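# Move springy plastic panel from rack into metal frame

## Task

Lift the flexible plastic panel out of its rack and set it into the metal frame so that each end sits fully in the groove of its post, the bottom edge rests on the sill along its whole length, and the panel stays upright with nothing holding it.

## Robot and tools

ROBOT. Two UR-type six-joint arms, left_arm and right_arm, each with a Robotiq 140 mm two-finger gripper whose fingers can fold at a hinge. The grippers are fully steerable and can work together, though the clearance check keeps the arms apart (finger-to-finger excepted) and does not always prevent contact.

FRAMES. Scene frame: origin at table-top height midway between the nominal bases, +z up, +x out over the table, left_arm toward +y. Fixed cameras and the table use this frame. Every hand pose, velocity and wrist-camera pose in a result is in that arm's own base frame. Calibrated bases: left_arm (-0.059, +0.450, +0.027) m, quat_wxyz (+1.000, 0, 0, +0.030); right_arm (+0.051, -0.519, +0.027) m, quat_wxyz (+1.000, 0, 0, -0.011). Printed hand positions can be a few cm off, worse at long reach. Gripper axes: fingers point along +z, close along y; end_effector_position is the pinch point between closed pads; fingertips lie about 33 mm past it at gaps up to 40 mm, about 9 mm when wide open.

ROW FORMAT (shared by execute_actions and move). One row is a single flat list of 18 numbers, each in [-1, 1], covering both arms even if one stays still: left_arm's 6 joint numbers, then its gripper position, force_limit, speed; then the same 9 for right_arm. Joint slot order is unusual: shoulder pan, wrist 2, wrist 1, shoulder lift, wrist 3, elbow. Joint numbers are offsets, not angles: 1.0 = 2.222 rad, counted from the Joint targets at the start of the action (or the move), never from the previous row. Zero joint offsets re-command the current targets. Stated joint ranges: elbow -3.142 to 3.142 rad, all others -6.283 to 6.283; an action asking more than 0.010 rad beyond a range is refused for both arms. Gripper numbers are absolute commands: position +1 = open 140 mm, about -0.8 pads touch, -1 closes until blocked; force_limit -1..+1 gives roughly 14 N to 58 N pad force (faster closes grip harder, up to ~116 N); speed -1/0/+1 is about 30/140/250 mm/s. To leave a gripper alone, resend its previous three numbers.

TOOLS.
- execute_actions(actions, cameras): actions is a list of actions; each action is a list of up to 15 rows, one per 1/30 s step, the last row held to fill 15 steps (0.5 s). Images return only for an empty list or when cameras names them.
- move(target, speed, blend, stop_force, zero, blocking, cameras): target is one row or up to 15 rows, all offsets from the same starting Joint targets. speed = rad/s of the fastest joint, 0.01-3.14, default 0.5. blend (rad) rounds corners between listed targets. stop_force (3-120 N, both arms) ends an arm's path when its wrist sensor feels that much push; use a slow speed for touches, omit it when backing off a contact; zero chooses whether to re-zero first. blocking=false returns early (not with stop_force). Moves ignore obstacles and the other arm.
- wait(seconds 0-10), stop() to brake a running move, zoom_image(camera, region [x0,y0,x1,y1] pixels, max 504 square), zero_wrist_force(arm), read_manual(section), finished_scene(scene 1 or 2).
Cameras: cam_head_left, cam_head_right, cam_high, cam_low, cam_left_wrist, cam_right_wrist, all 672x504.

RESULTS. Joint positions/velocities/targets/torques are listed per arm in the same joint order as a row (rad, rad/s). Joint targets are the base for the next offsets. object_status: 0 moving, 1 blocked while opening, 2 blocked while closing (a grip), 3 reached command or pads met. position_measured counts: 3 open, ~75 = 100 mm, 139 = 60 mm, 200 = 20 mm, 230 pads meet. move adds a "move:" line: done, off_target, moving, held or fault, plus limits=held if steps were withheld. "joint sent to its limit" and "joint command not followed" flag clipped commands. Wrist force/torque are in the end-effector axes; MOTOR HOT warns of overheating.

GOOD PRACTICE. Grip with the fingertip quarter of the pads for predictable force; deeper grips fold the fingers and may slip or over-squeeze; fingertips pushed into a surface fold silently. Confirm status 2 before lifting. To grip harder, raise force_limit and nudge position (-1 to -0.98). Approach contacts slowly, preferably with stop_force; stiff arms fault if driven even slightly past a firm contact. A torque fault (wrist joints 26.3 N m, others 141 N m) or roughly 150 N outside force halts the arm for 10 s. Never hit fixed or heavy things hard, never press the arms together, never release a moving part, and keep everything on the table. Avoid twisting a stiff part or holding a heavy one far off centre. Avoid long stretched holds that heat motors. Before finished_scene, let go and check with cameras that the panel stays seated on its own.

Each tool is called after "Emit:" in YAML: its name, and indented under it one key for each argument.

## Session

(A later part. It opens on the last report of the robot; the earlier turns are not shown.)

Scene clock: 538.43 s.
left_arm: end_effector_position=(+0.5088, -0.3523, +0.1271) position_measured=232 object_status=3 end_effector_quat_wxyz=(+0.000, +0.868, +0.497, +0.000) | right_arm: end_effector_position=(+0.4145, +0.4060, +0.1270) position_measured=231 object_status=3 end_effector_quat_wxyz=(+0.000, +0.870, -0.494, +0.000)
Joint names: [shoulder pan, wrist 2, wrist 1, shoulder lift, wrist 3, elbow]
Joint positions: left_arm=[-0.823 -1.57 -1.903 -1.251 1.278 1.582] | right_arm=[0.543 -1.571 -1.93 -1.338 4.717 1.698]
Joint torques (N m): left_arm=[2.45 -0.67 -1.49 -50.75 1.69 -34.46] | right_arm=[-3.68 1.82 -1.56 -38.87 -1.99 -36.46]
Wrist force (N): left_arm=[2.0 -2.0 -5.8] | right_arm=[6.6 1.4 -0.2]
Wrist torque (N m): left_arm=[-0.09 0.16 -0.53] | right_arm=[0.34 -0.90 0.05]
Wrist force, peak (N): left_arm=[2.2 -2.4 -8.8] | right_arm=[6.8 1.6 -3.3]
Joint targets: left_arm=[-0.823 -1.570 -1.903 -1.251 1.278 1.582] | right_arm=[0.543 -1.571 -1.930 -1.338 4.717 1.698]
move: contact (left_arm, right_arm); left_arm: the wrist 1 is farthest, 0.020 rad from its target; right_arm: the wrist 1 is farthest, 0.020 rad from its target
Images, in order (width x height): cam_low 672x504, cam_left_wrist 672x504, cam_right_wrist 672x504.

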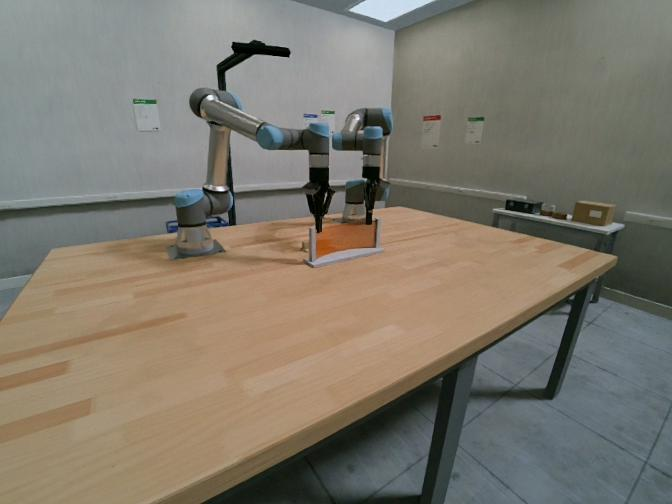

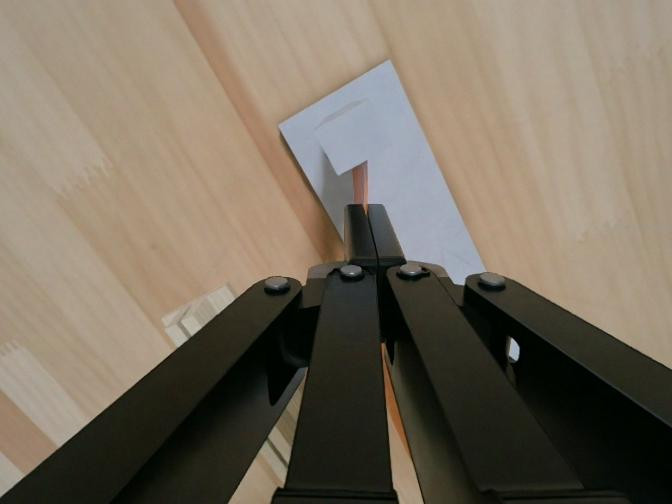

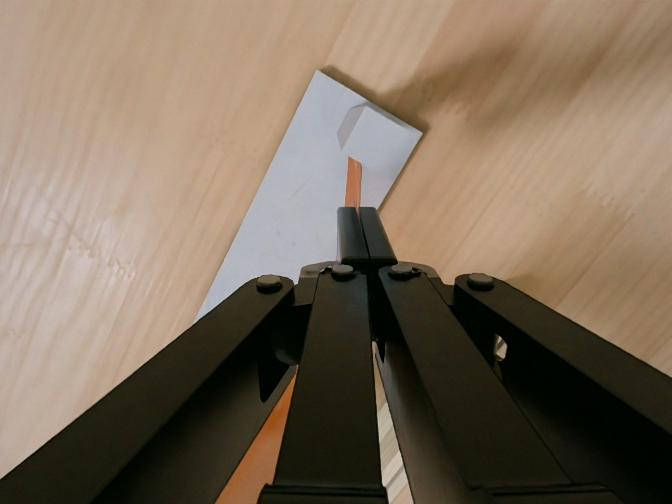

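Emit:
move:
  target:
    - [0, 0, 0.00113, -0.00036, 0, -0.00077, -1, 0.6, -1, 0, 0, 0.00147, -0.00049, 0, -0.00097, -1, 0.6, -1]
    - [0.00051, 0, 0.00139, 0.00031, -0.02199, -0.0017, -1, 0.6, -1, -0.00101, 0, 0.00135, -0.001, 0.02149, -0.00035, -1, 0.6, -1]
    - [0.00161, 0, 0.00182, 0.0015, -0.0434, -0.00332, -1, 0.6, -1, -0.00194, 0, 0.0016, -0.00007, 0.04307, -0.00152, -1, 0.6, -1]
  speed: [0.01, 0.04, 0.04]
  stop_force: 8
  cameras: ["cam_low", "cam_left_wrist", "cam_right_wrist"]

Emit:
zoom_image:
  camera: "cam_left_wrist"
  region: [300, 90, 400, 230]

Emit:
zoom_image:
  camera: "cam_right_wrist"
  region: [300, 90, 400, 230]

Scene clock: 570.70 s.
left_arm: end_effector_position=(+0.5113, -0.3518, +0.1282) position_measured=232 object_status=3 end_effector_quat_wxyz=(+0.000, +0.842, +0.540, +0.000) | right_arm: end_effector_position=(+0.4166, +0.4044, +0.1283) position_measured=231 object_status=3 end_effector_quat_wxyz=(+0.000, +0.844, -0.536, +0.000)
Joint names: [shoulder pan, wrist 2, wrist 1, shoulder lift, wrist 3, elbow]
Joint positions: left_arm=[-0.819 -1.57 -1.899 -1.247 1.182 1.575] | right_arm=[0.539 -1.571 -1.926 -1.338 4.813 1.694]
Joint torques (N m): left_arm=[9.07 -0.74 -2.35 -29.43 -1.4 -37.29] | right_arm=[-7.65 1.79 -2.37 -28.07 1.69 -39.98]
Wrist force (N): left_arm=[3.9 -2.9 -2.2] | right_arm=[7.9 1.8 3.6]
Wrist torque (N m): left_arm=[-0.08 0.14 -0.33] | right_arm=[0.29 -0.81 -0.17]
Wrist force, peak (N): left_arm=[1.9 -2.2 -6.3] | right_arm=[8.1 1.9 4.2]
Joint targets: left_arm=[-0.819 -1.570 -1.899 -1.247 1.182 1.575] | right_arm=[0.539 -1.571 -1.926 -1.338 4.813 1.694]
move: done
Images, in order (width x height): cam_low 672x504, cam_left_wrist 672x504, cam_right_wrist 672x504.

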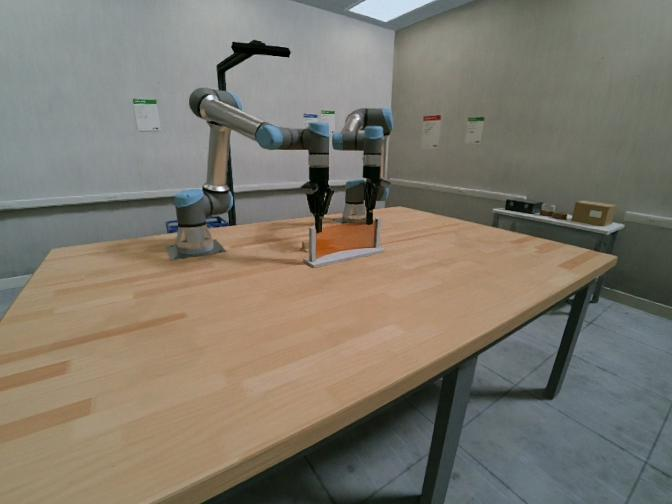

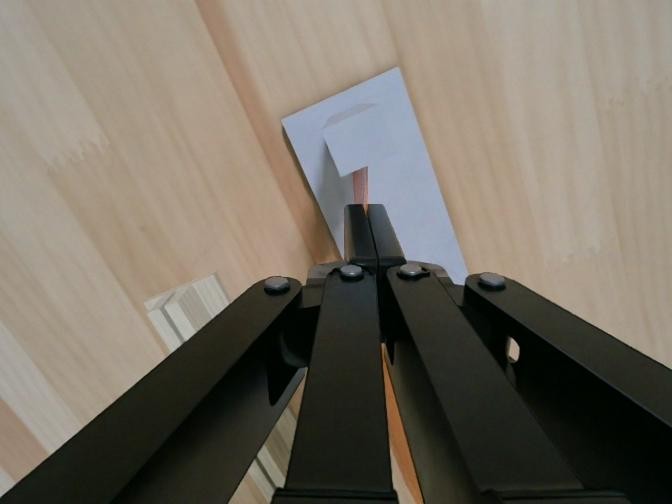

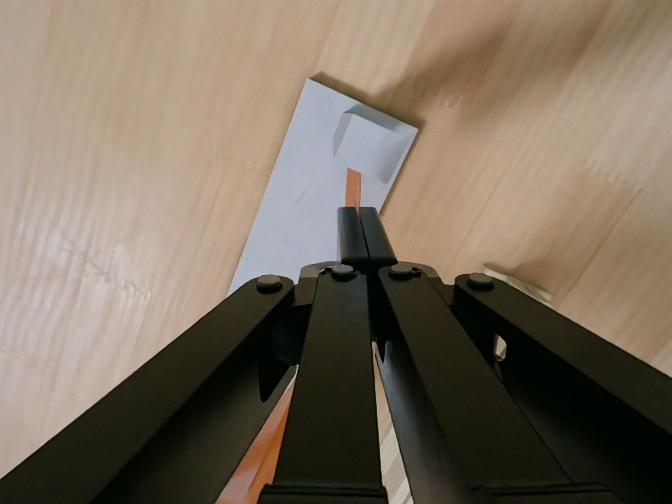

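Scaled by 3.600 from the camera's 672x504 image, which has a finer 960x720 frame.

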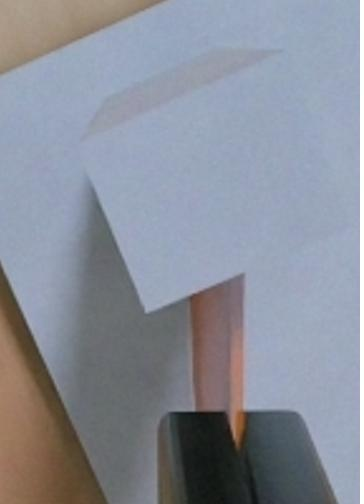

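Scaled by 3.600 from the camera's 672x504 image, which has a finer 960x720 frame.

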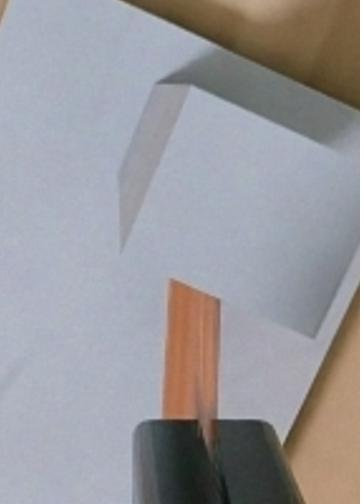

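Emit:
move:
  target:
    - [0.00122,0,0.00042,0.00115,-0.02129,-0.00157,-1,0.6,-1,-0.00107,0,0.00023,0.00086,0.02144,-0.00109,-1,0.6,-1]
    - [0.00245,0,0.00082,0.00224,-0.04255,-0.00305,-1,0.6,-1,-0.00217,0,0.00044,0.00165,0.04283,-0.00209,-1,0.6,-1]
  speed: 0.05
  stop_force: 10
  cameras: ["cam_left_wrist","cam_right_wrist"]

Scene clock: 605.37 s.
left_arm: end_effector_position=(+0.5148, -0.3507, +0.1282) position_measured=232 object_status=3 end_effector_quat_wxyz=(+0.000, +0.814, +0.581, +0.000) | right_arm: end_effector_position=(+0.4200, +0.4033, +0.1283) position_measured=231 object_status=3 end_effector_quat_wxyz=(+0.000, +0.816, -0.578, +0.000)
Joint names: [shoulder pan, wrist 2, wrist 1, shoulder lift, wrist 3, elbow]
Joint positions: left_arm=[-0.814 -1.57 -1.897 -1.242 1.087 1.568] | right_arm=[0.534 -1.571 -1.925 -1.335 4.908 1.69]
Joint torques (N m): left_arm=[7.85 -0.65 -2.66 -30.18 -1.48 -38.1] | right_arm=[-7.69 1.96 -2.6 -28.38 1.72 -39.68]
Wrist force (N): left_arm=[5.6 -2.8 -2.2] | right_arm=[9.6 2.3 4.0]
Wrist torque (N m): left_arm=[-0.07 0.17 -0.26] | right_arm=[0.35 -0.78 -0.22]
Wrist force, peak (N): left_arm=[5.6 -2.9 -2.3] | right_arm=[9.7 2.1 4.2]
Joint targets: left_arm=[-0.814 -1.570 -1.897 -1.242 1.087 1.568] | right_arm=[0.534 -1.571 -1.925 -1.335 4.908 1.690]
move: done
Images, in order (width x height): cam_left_wrist 672x504, cam_right_wrist 672x504.

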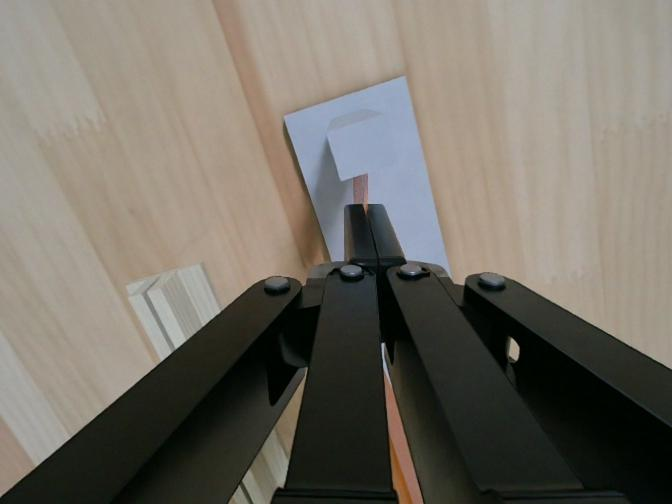

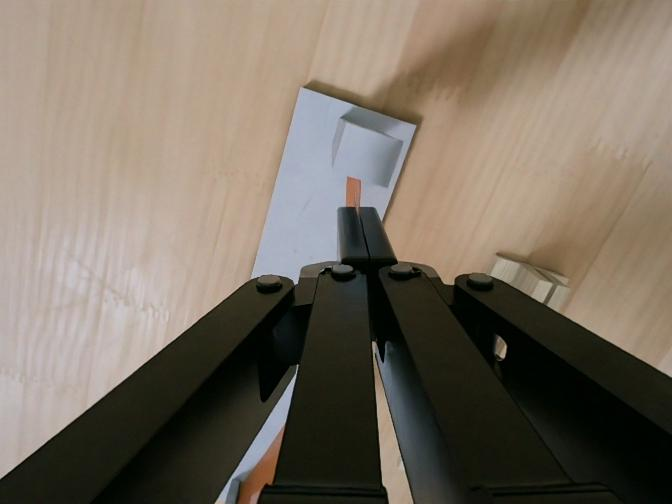

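Emit:
move:
  target:
    - [0.0013168,0,0.000359,0.000973,-0.021185,-0.0013316,-1,0.6,-1,-0.0012167,0,0.000178,0.000656,0.0212856,-0.0008342,-1,0.6,-1]
    - [0.0026484,0,0.0006923,0.0018675,-0.0423561,-0.00256,-1,0.6,-1,-0.0024665,0,0.0003351,0.0012322,0.0425379,-0.0015674,-1,0.6,-1]
    - [0.0039385,0,0.0010147,0.0027294,-0.0635683,-0.0037442,-1,0.6,-1,-0.0036771,0,0.0004863,0.0017837,0.0638297,-0.0022701,-1,0.6,-1]
  speed: 0.07
  stop_force: 10
  cameras: ["cam_left_wrist","cam_right_wrist","cam_low"]

Scene clock: 647.10 s.
left_arm: end_effector_position=(+0.5197, -0.3481, +0.1282) position_measured=232 object_status=3 end_effector_quat_wxyz=(+0.000, +0.768, +0.641, +0.000) | right_arm: end_effector_position=(+0.4248, +0.4007, +0.1283) position_measured=231 object_status=3 end_effector_quat_wxyz=(+0.000, +0.770, -0.638, +0.000)
Joint names: [shoulder pan, wrist 2, wrist 1, shoulder lift, wrist 3, elbow]
Joint positions: left_arm=[-0.805 -1.57 -1.895 -1.236 0.946 1.56] | right_arm=[0.526 -1.571 -1.924 -1.331 5.05 1.685]
Joint torques (N m): left_arm=[11.73 -0.87 -1.32 -29.88 -1.54 -36.24] | right_arm=[-9.76 1.97 -1.48 -28.21 1.85 -38.2]
Wrist force (N): left_arm=[-1.2 -1.1 -2.2] | right_arm=[3.9 0.7 4.2]
Wrist torque (N m): left_arm=[-0.11 0.21 -0.25] | right_arm=[0.44 -0.97 -0.22]
Wrist force, peak (N): left_arm=[5.7 -3.1 -2.3] | right_arm=[9.7 2.2 4.2]
Joint targets: left_arm=[-0.805 -1.570 -1.895 -1.236 0.946 1.560] | right_arm=[0.526 -1.571 -1.924 -1.331 5.050 1.685]
move: done
Images, in order (width x height): cam_low 672x504, cam_left_wrist 672x504, cam_right_wrist 672x504.

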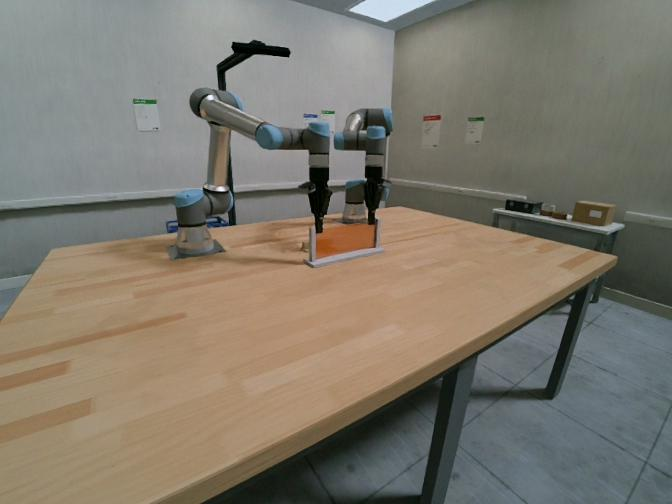

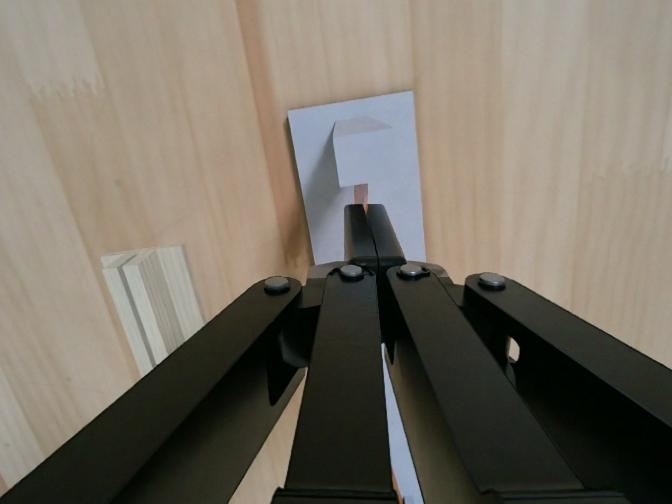

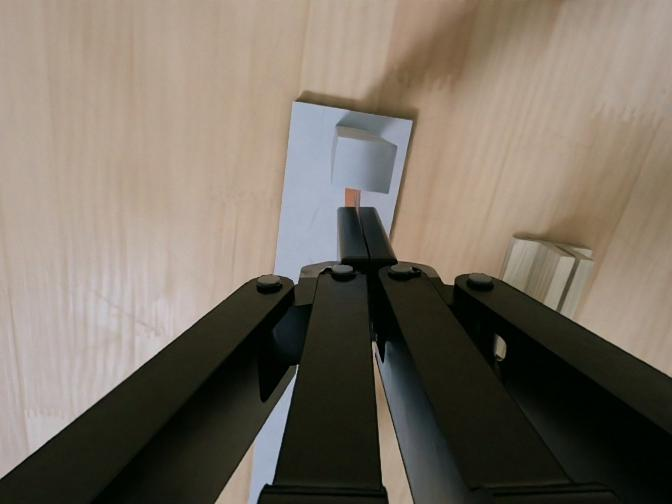

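Emit:
move:
  target: [0.0009305,0,0.0004333,0.001152,-0.0215717,-0.0015853,-1,0.6,-1,-0.0007514,0,0.0002564,0.0009297,0.0217509,-0.0011862,-1,0.6,-1]
  speed: 0.07
  stop_force: 10

Emit:
move:
  target: [0.0008642,0,0.000433,0.0011451,-0.021638,-0.0015782,-1,0.6,-1,-0.0006797,0,0.0002597,0.0009371,0.0218224,-0.0011969,-1,0.6,-1]
  speed: 0.07
  stop_force: 10
  cameras: ["cam_left_wrist","cam_right_wrist","cam_low"]

Scene clock: 668.17 s.
left_arm: end_effector_position=(+0.5212, -0.3479, +0.1282) position_measured=232 object_status=3 end_effector_quat_wxyz=(+0.000, +0.752, +0.660, +0.000) | right_arm: end_effector_position=(+0.4263, +0.4005, +0.1283) position_measured=231 object_status=3 end_effector_quat_wxyz=(+0.000, +0.754, -0.657, +0.000)
Joint names: [shoulder pan, wrist 2, wrist 1, shoulder lift, wrist 3, elbow]
Joint positions: left_arm=[-0.803 -1.57 -1.894 -1.234 0.898 1.556] | right_arm=[0.524 -1.571 -1.924 -1.329 5.098 1.682]
Joint torques (N m): left_arm=[11.84 -0.72 -1.26 -30.49 -1.45 -36.33] | right_arm=[-9.34 2.02 -1.61 -28.52 1.6 -38.48]
Wrist force (N): left_arm=[-1.8 -1.5 -2.2] | right_arm=[3.6 0.5 3.9]
Wrist torque (N m): left_arm=[-0.19 0.22 -0.23] | right_arm=[0.40 -1.00 -0.23]
Wrist force, peak (N): left_arm=[-2.0 -1.4 -2.3] | right_arm=[4.2 0.6 4.1]
Joint targets: left_arm=[-0.803 -1.570 -1.894 -1.234 0.898 1.556] | right_arm=[0.524 -1.571 -1.924 -1.329 5.098 1.682]
move: done

Scene clock: 669.80 s.
left_arm: end_effector_position=(+0.5227, -0.3477, +0.1282) position_measured=232 object_status=3 end_effector_quat_wxyz=(+0.000, +0.735, +0.678, +0.000) | right_arm: end_effector_position=(+0.4277, +0.4003, +0.1283) position_measured=231 object_status=3 end_effector_quat_wxyz=(+0.000, +0.738, -0.675, +0.000)
Joint names: [shoulder pan, wrist 2, wrist 1, shoulder lift, wrist 3, elbow]
Joint positions: left_arm=[-0.801 -1.57 -1.893 -1.231 0.85 1.553] | right_arm=[0.523 -1.571 -1.923 -1.327 5.147 1.679]
Joint torques (N m): left_arm=[11.21 -0.87 -1.29 -30.38 -1.52 -35.96] | right_arm=[-9.72 1.86 -1.46 -28.93 1.78 -38.47]
Wrist force (N): left_arm=[-1.9 -1.4 -2.1] | right_arm=[3.5 0.4 3.9]
Wrist torque (N m): left_arm=[-0.16 0.16 -0.21] | right_arm=[0.38 -1.02 -0.27]
Wrist force, peak (N): left_arm=[-2.0 -1.6 -2.3] | right_arm=[3.7 0.5 4.1]
Joint targets: left_arm=[-0.801 -1.570 -1.893 -1.231 0.850 1.553] | right_arm=[0.523 -1.571 -1.923 -1.327 5.147 1.679]
move: done
Images, in order (width x height): cam_low 672x504, cam_left_wrist 672x504, cam_right_wrist 672x504.

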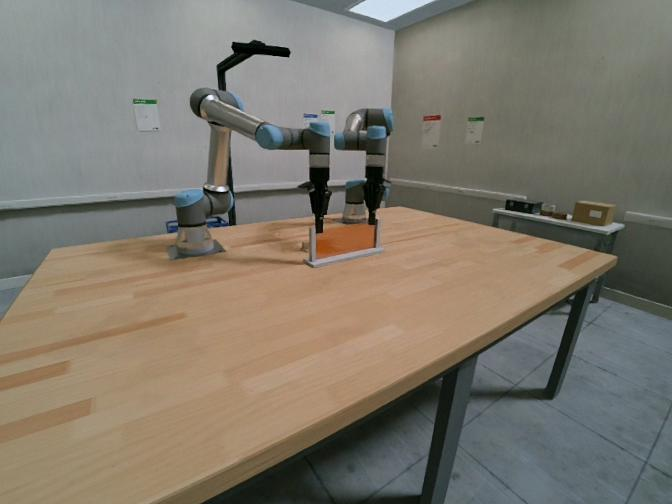

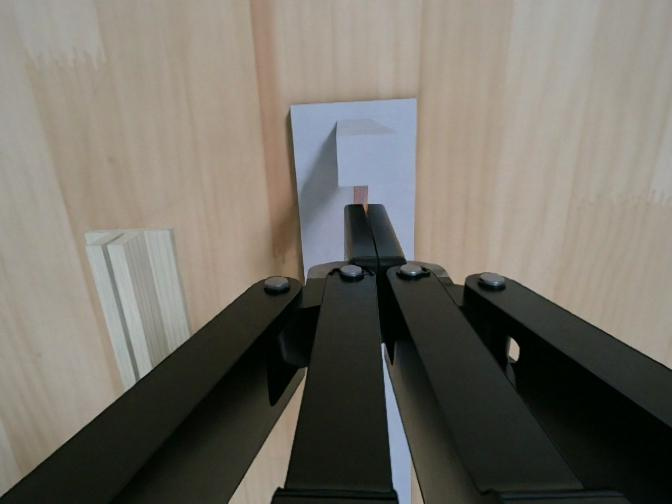

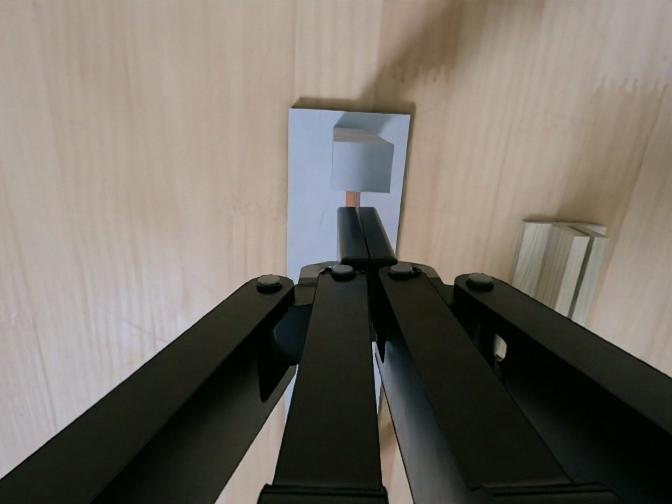

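Emit:
zoom_image:
  camera: "cam_left_wrist"
  region: [310, 110, 410, 220]

Emit:
zoom_image:
  camera: "cam_right_wrist"
  region: [310, 110, 410, 220]

Emit:
zoom_image:
  camera: "cam_low"
  region: [290, 180, 410, 280]

Scaled by 4.582 from the camera's 672x504 image, which has a finer 960x720 frame.

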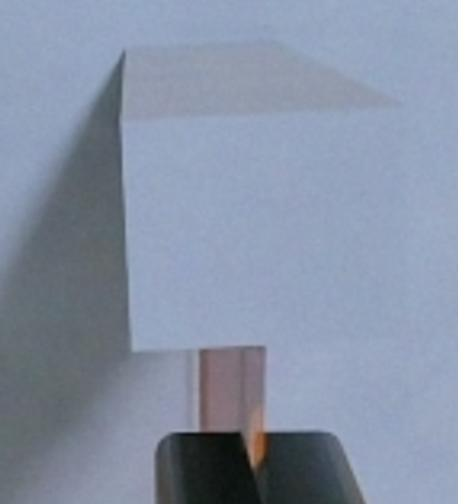

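Scaled by 4.582 from the camera's 672x504 image, which has a finer 960x720 frame.

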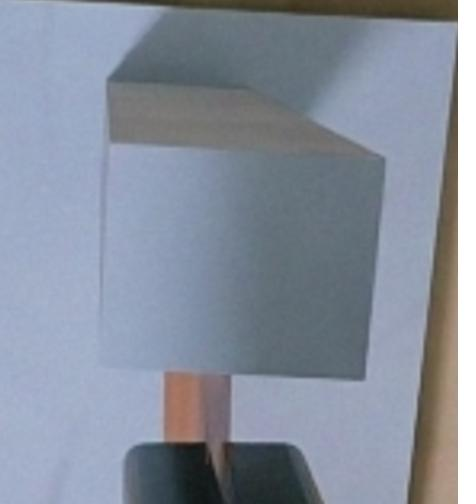

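Scaled by 4.200 from the camera's 672x504 image, which has a finer 960x720 frame.

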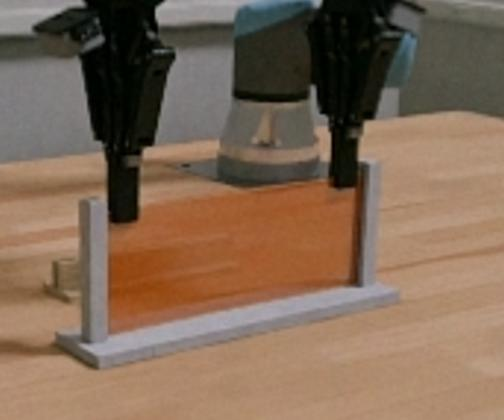

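Emit:
move:
  target: [0.0007889,0,0.0004535,0.0011917,-0.0217134,-0.0016452,-1,0.6,-1,-0.0005846,0,0.00028,0.0010033,0.0219178,-0.0012831,-1,0.6,-1]
  speed: 0.07
  stop_force: 10

Emit:
move:
  target: [0,0,-0.0016224,0.0005008,0,0.0011216,-1,0.6,-1,0,0,-0.0016795,0.0005515,0,0.001128,-1,0.6,-1]
  speed: 0.01
  stop_force: 4
  cameras: ["cam_left_wrist","cam_right_wrist","cam_low"]

Scene clock: 677.97 s.
left_arm: end_effector_position=(+0.5241, -0.3476, +0.1282) position_measured=232 object_status=3 end_effector_quat_wxyz=(+0.000, +0.718, +0.696, +0.000) | right_arm: end_effector_position=(+0.4291, +0.4002, +0.1283) position_measured=231 object_status=3 end_effector_quat_wxyz=(+0.000, +0.721, -0.693, +0.000)
Joint names: [shoulder pan, wrist 2, wrist 1, shoulder lift, wrist 3, elbow]
Joint positions: left_arm=[-0.799 -1.57 -1.892 -1.229 0.802 1.549] | right_arm=[0.521 -1.571 -1.923 -1.324 5.196 1.676]
Joint torques (N m): left_arm=[12.02 -0.87 -1.18 -30.52 -1.48 -35.72] | right_arm=[-10.72 1.15 -1.29 -28.26 1.82 -38.2]
Wrist force (N): left_arm=[-2.5 -1.4 -2.1] | right_arm=[2.9 0.8 3.7]
Wrist torque (N m): left_arm=[-0.14 0.21 -0.17] | right_arm=[0.45 -1.05 -0.28]
Wrist force, peak (N): left_arm=[-3.0 -1.3 -1.9] | right_arm=[3.6 0.5 4.3]
Joint targets: left_arm=[-0.799 -1.570 -1.892 -1.229 0.802 1.549] | right_arm=[0.521 -1.571 -1.923 -1.324 5.196 1.676]
move: done

Scene clock: 679.17 s.
left_arm: end_effector_position=(+0.5241, -0.3476, +0.1269) position_measured=232 object_status=3 end_effector_quat_wxyz=(+0.000, +0.718, +0.696, +0.000) | right_arm: end_effector_position=(+0.4291, +0.4002, +0.1268) position_measured=231 object_status=3 end_effector_quat_wxyz=(+0.000, +0.721, -0.693, +0.000)
Joint names: [shoulder pan, wrist 2, wrist 1, shoulder lift, wrist 3, elbow]
Joint positions: left_arm=[-0.799 -1.57 -1.895 -1.228 0.802 1.551] | right_arm=[0.521 -1.571 -1.926 -1.323 5.196 1.679]
Joint torques (N m): left_arm=[11.06 -0.89 -0.81 -34.91 -1.46 -27.21] | right_arm=[-9.31 1.02 -3.05 -28.67 1.82 -14.94]
Wrist force (N): left_arm=[-1.5 -1.6 -7.2] | right_arm=[4.4 0.9 -0.6]
Wrist torque (N m): left_arm=[-0.18 0.18 -0.18] | right_arm=[0.47 -1.07 -0.29]
Wrist force, peak (N): left_arm=[-1.3 -1.4 -7.3] | right_arm=[3.5 0.4 4.0]
Joint targets: left_arm=[-0.799 -1.570 -1.895 -1.228 0.802 1.551] | right_arm=[0.521 -1.571 -1.926 -1.323 5.196 1.679]
move: contact (left_arm, right_arm)
Images, in order (width x height): cam_low 672x504, cam_left_wrist 672x504, cam_right_wrist 672x504.

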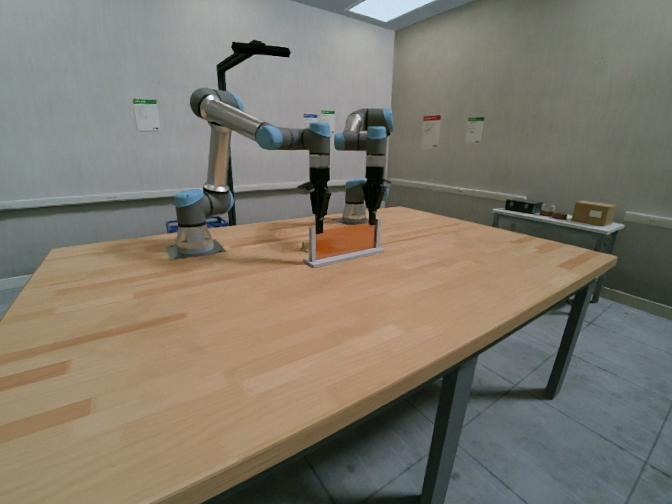

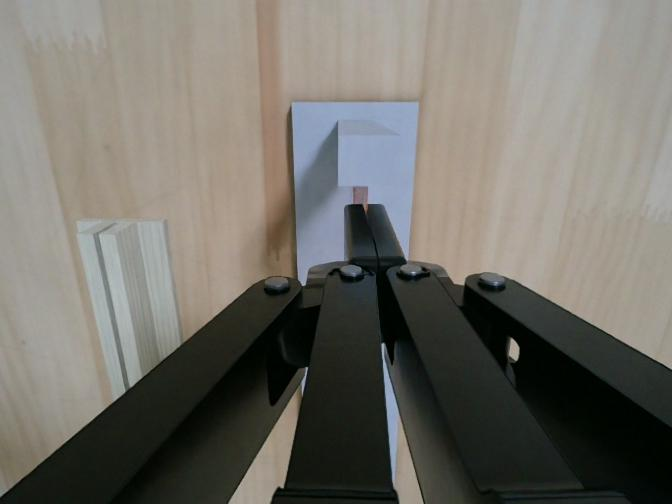

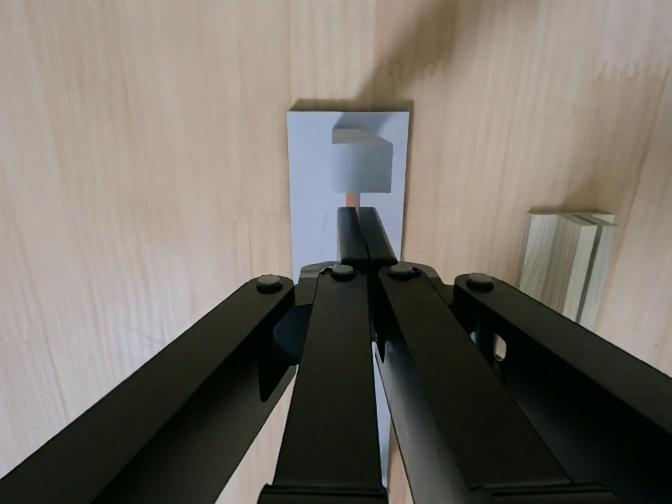

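Emit:
move:
  target:
    - [0,0,0,0,0,0,-0.25,0.6,-1,0,0,0,0,0,0,-0.25,0.6,-1]
    - [0,0,0.0875159,-0.0190624,0,-0.0684575,-0.25,0.6,-1,0,0,0.0897626,-0.0214721,0,-0.0682906,-0.25,0.6,-1]
  speed: 0.12
  cameras: ["cam_left_wrist","cam_right_wrist","cam_low","cam_high","cam_head_left"]

Scene clock: 695.40 s.
left_arm: end_effector_position=(+0.5241, -0.3476, +0.2067) position_measured=160 object_status=3 end_effector_quat_wxyz=(+0.000, +0.718, +0.696, +0.000) | right_arm: end_effector_position=(+0.4291, +0.4002, +0.2067) position_measured=160 object_status=3 end_effector_quat_wxyz=(+0.000, +0.721, -0.693, +0.000)
Joint names: [shoulder pan, wrist 2, wrist 1, shoulder lift, wrist 3, elbow]
Joint positions: left_arm=[-0.799 -1.57 -1.701 -1.27 0.802 1.399] | right_arm=[0.521 -1.571 -1.727 -1.371 5.196 1.527]
Joint torques (N m): left_arm=[9.18 -0.8 -1.41 -52.2 -1.33 -36.48] | right_arm=[-9.52 1.03 -1.7 -40.77 1.7 -38.85]
Wrist force (N): left_arm=[-1.1 -1.5 -2.7] | right_arm=[4.0 0.7 3.5]
Wrist torque (N m): left_arm=[-0.17 0.20 -0.22] | right_arm=[0.43 -1.00 -0.30]
Wrist force, peak (N): left_arm=[-1.4 -1.4 -7.3] | right_arm=[4.2 0.5 3.9]
Joint targets: left_arm=[-0.799 -1.570 -1.700 -1.270 0.802 1.399] | right_arm=[0.521 -1.571 -1.727 -1.371 5.196 1.527]
move: done
Images, in order (width x height): cam_head_left 672x504, cam_high 672x504, cam_low 672x504, cam_left_wrist 672x504, cam_right_wrist 672x504.

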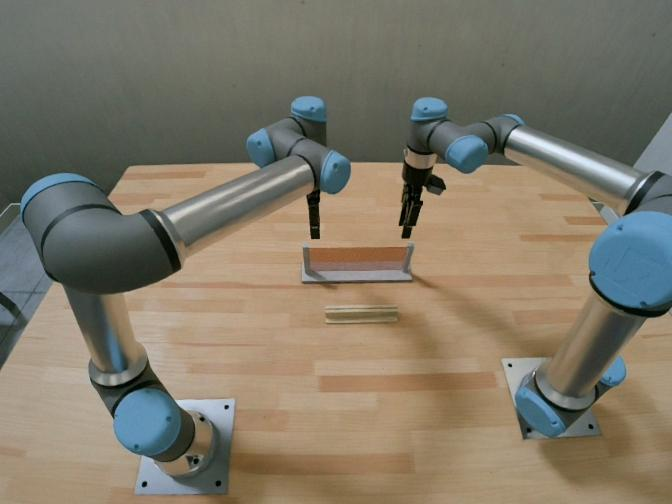

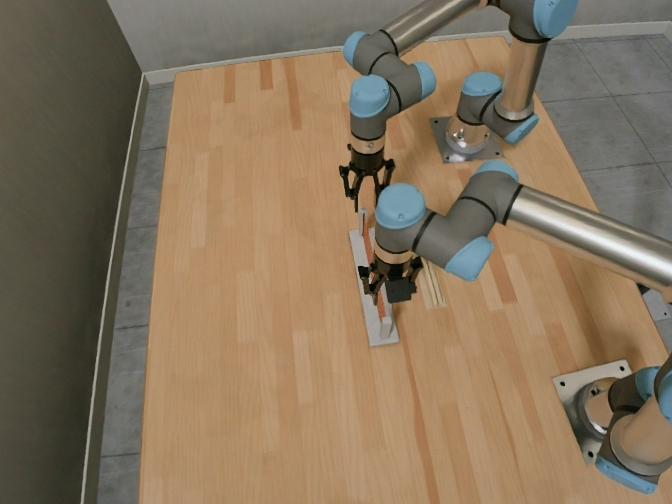

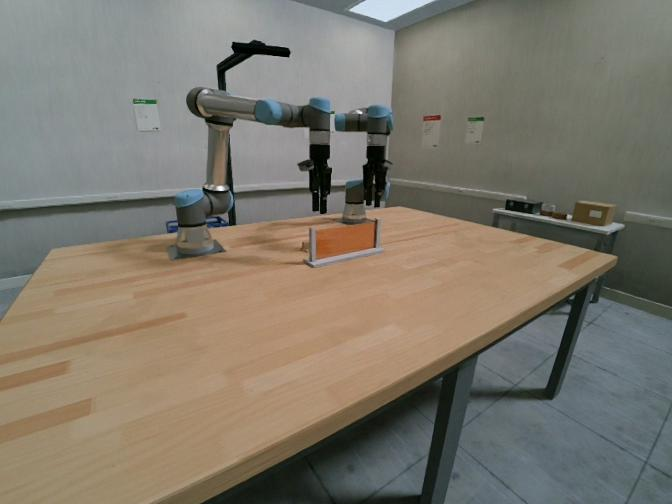

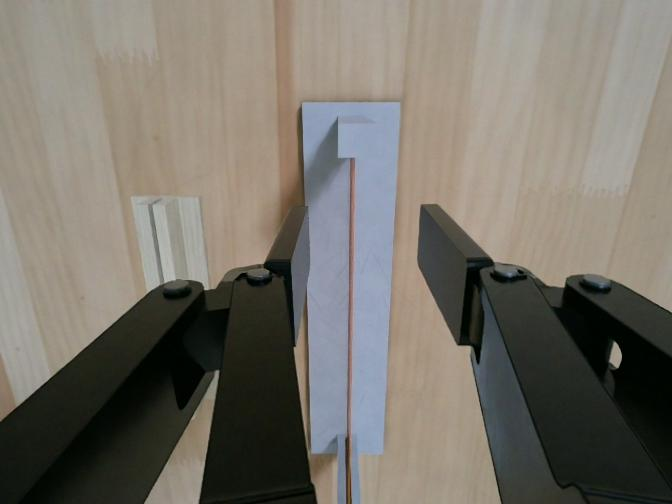

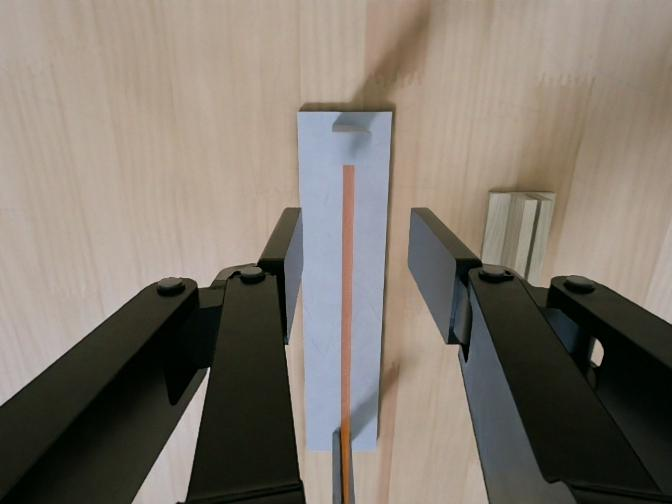

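Emit:
zoom_image:
  camera: "cam_low"
  region: [290, 205, 400, 275]

Emit:
zoom_image:
  camera: "cam_left_wrist"
  region: [300, 90, 410, 200]

Emit:
zoom_image:
  camera: "cam_right_wrist"
  region: [290, 90, 400, 200]

Emit:
zoom_image:
  camera: "cam_head_left"
  region: [290, 230, 430, 330]

Scaled by 4.582 from the camera's 672x504 image, which has a finer 960x720 frame.

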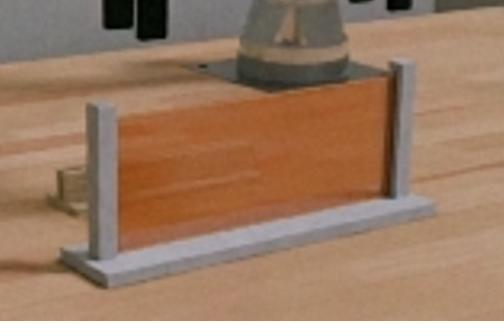

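Scaled by 4.582 from the camera's 672x504 image, which has a finer 960x720 frame.

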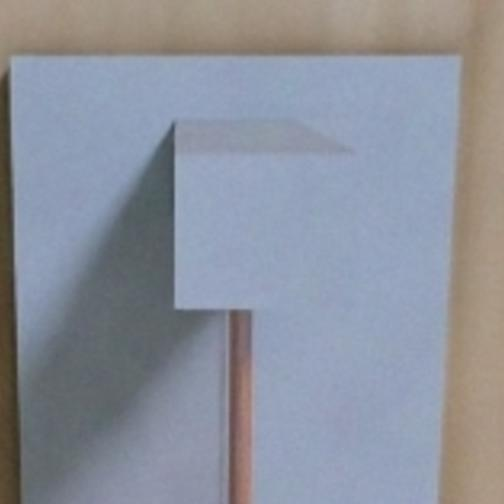

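Scaled by 4.582 from the camera's 672x504 image, which has a finer 960x720 frame.

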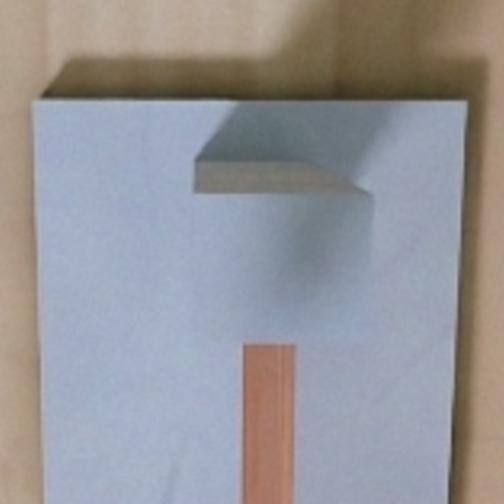

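Scaled by 3.600 from the camera's 672x504 image, which has a finer 960x720 frame.

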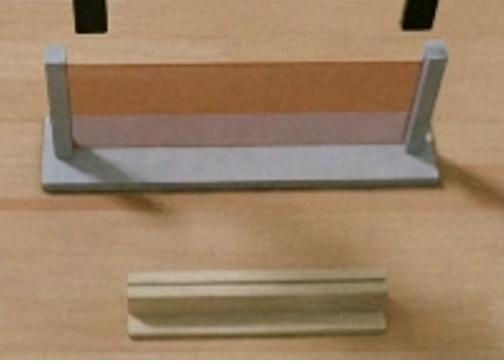

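Emit:
finished_scene:
  scene: 1

The scene is finished: the task was done.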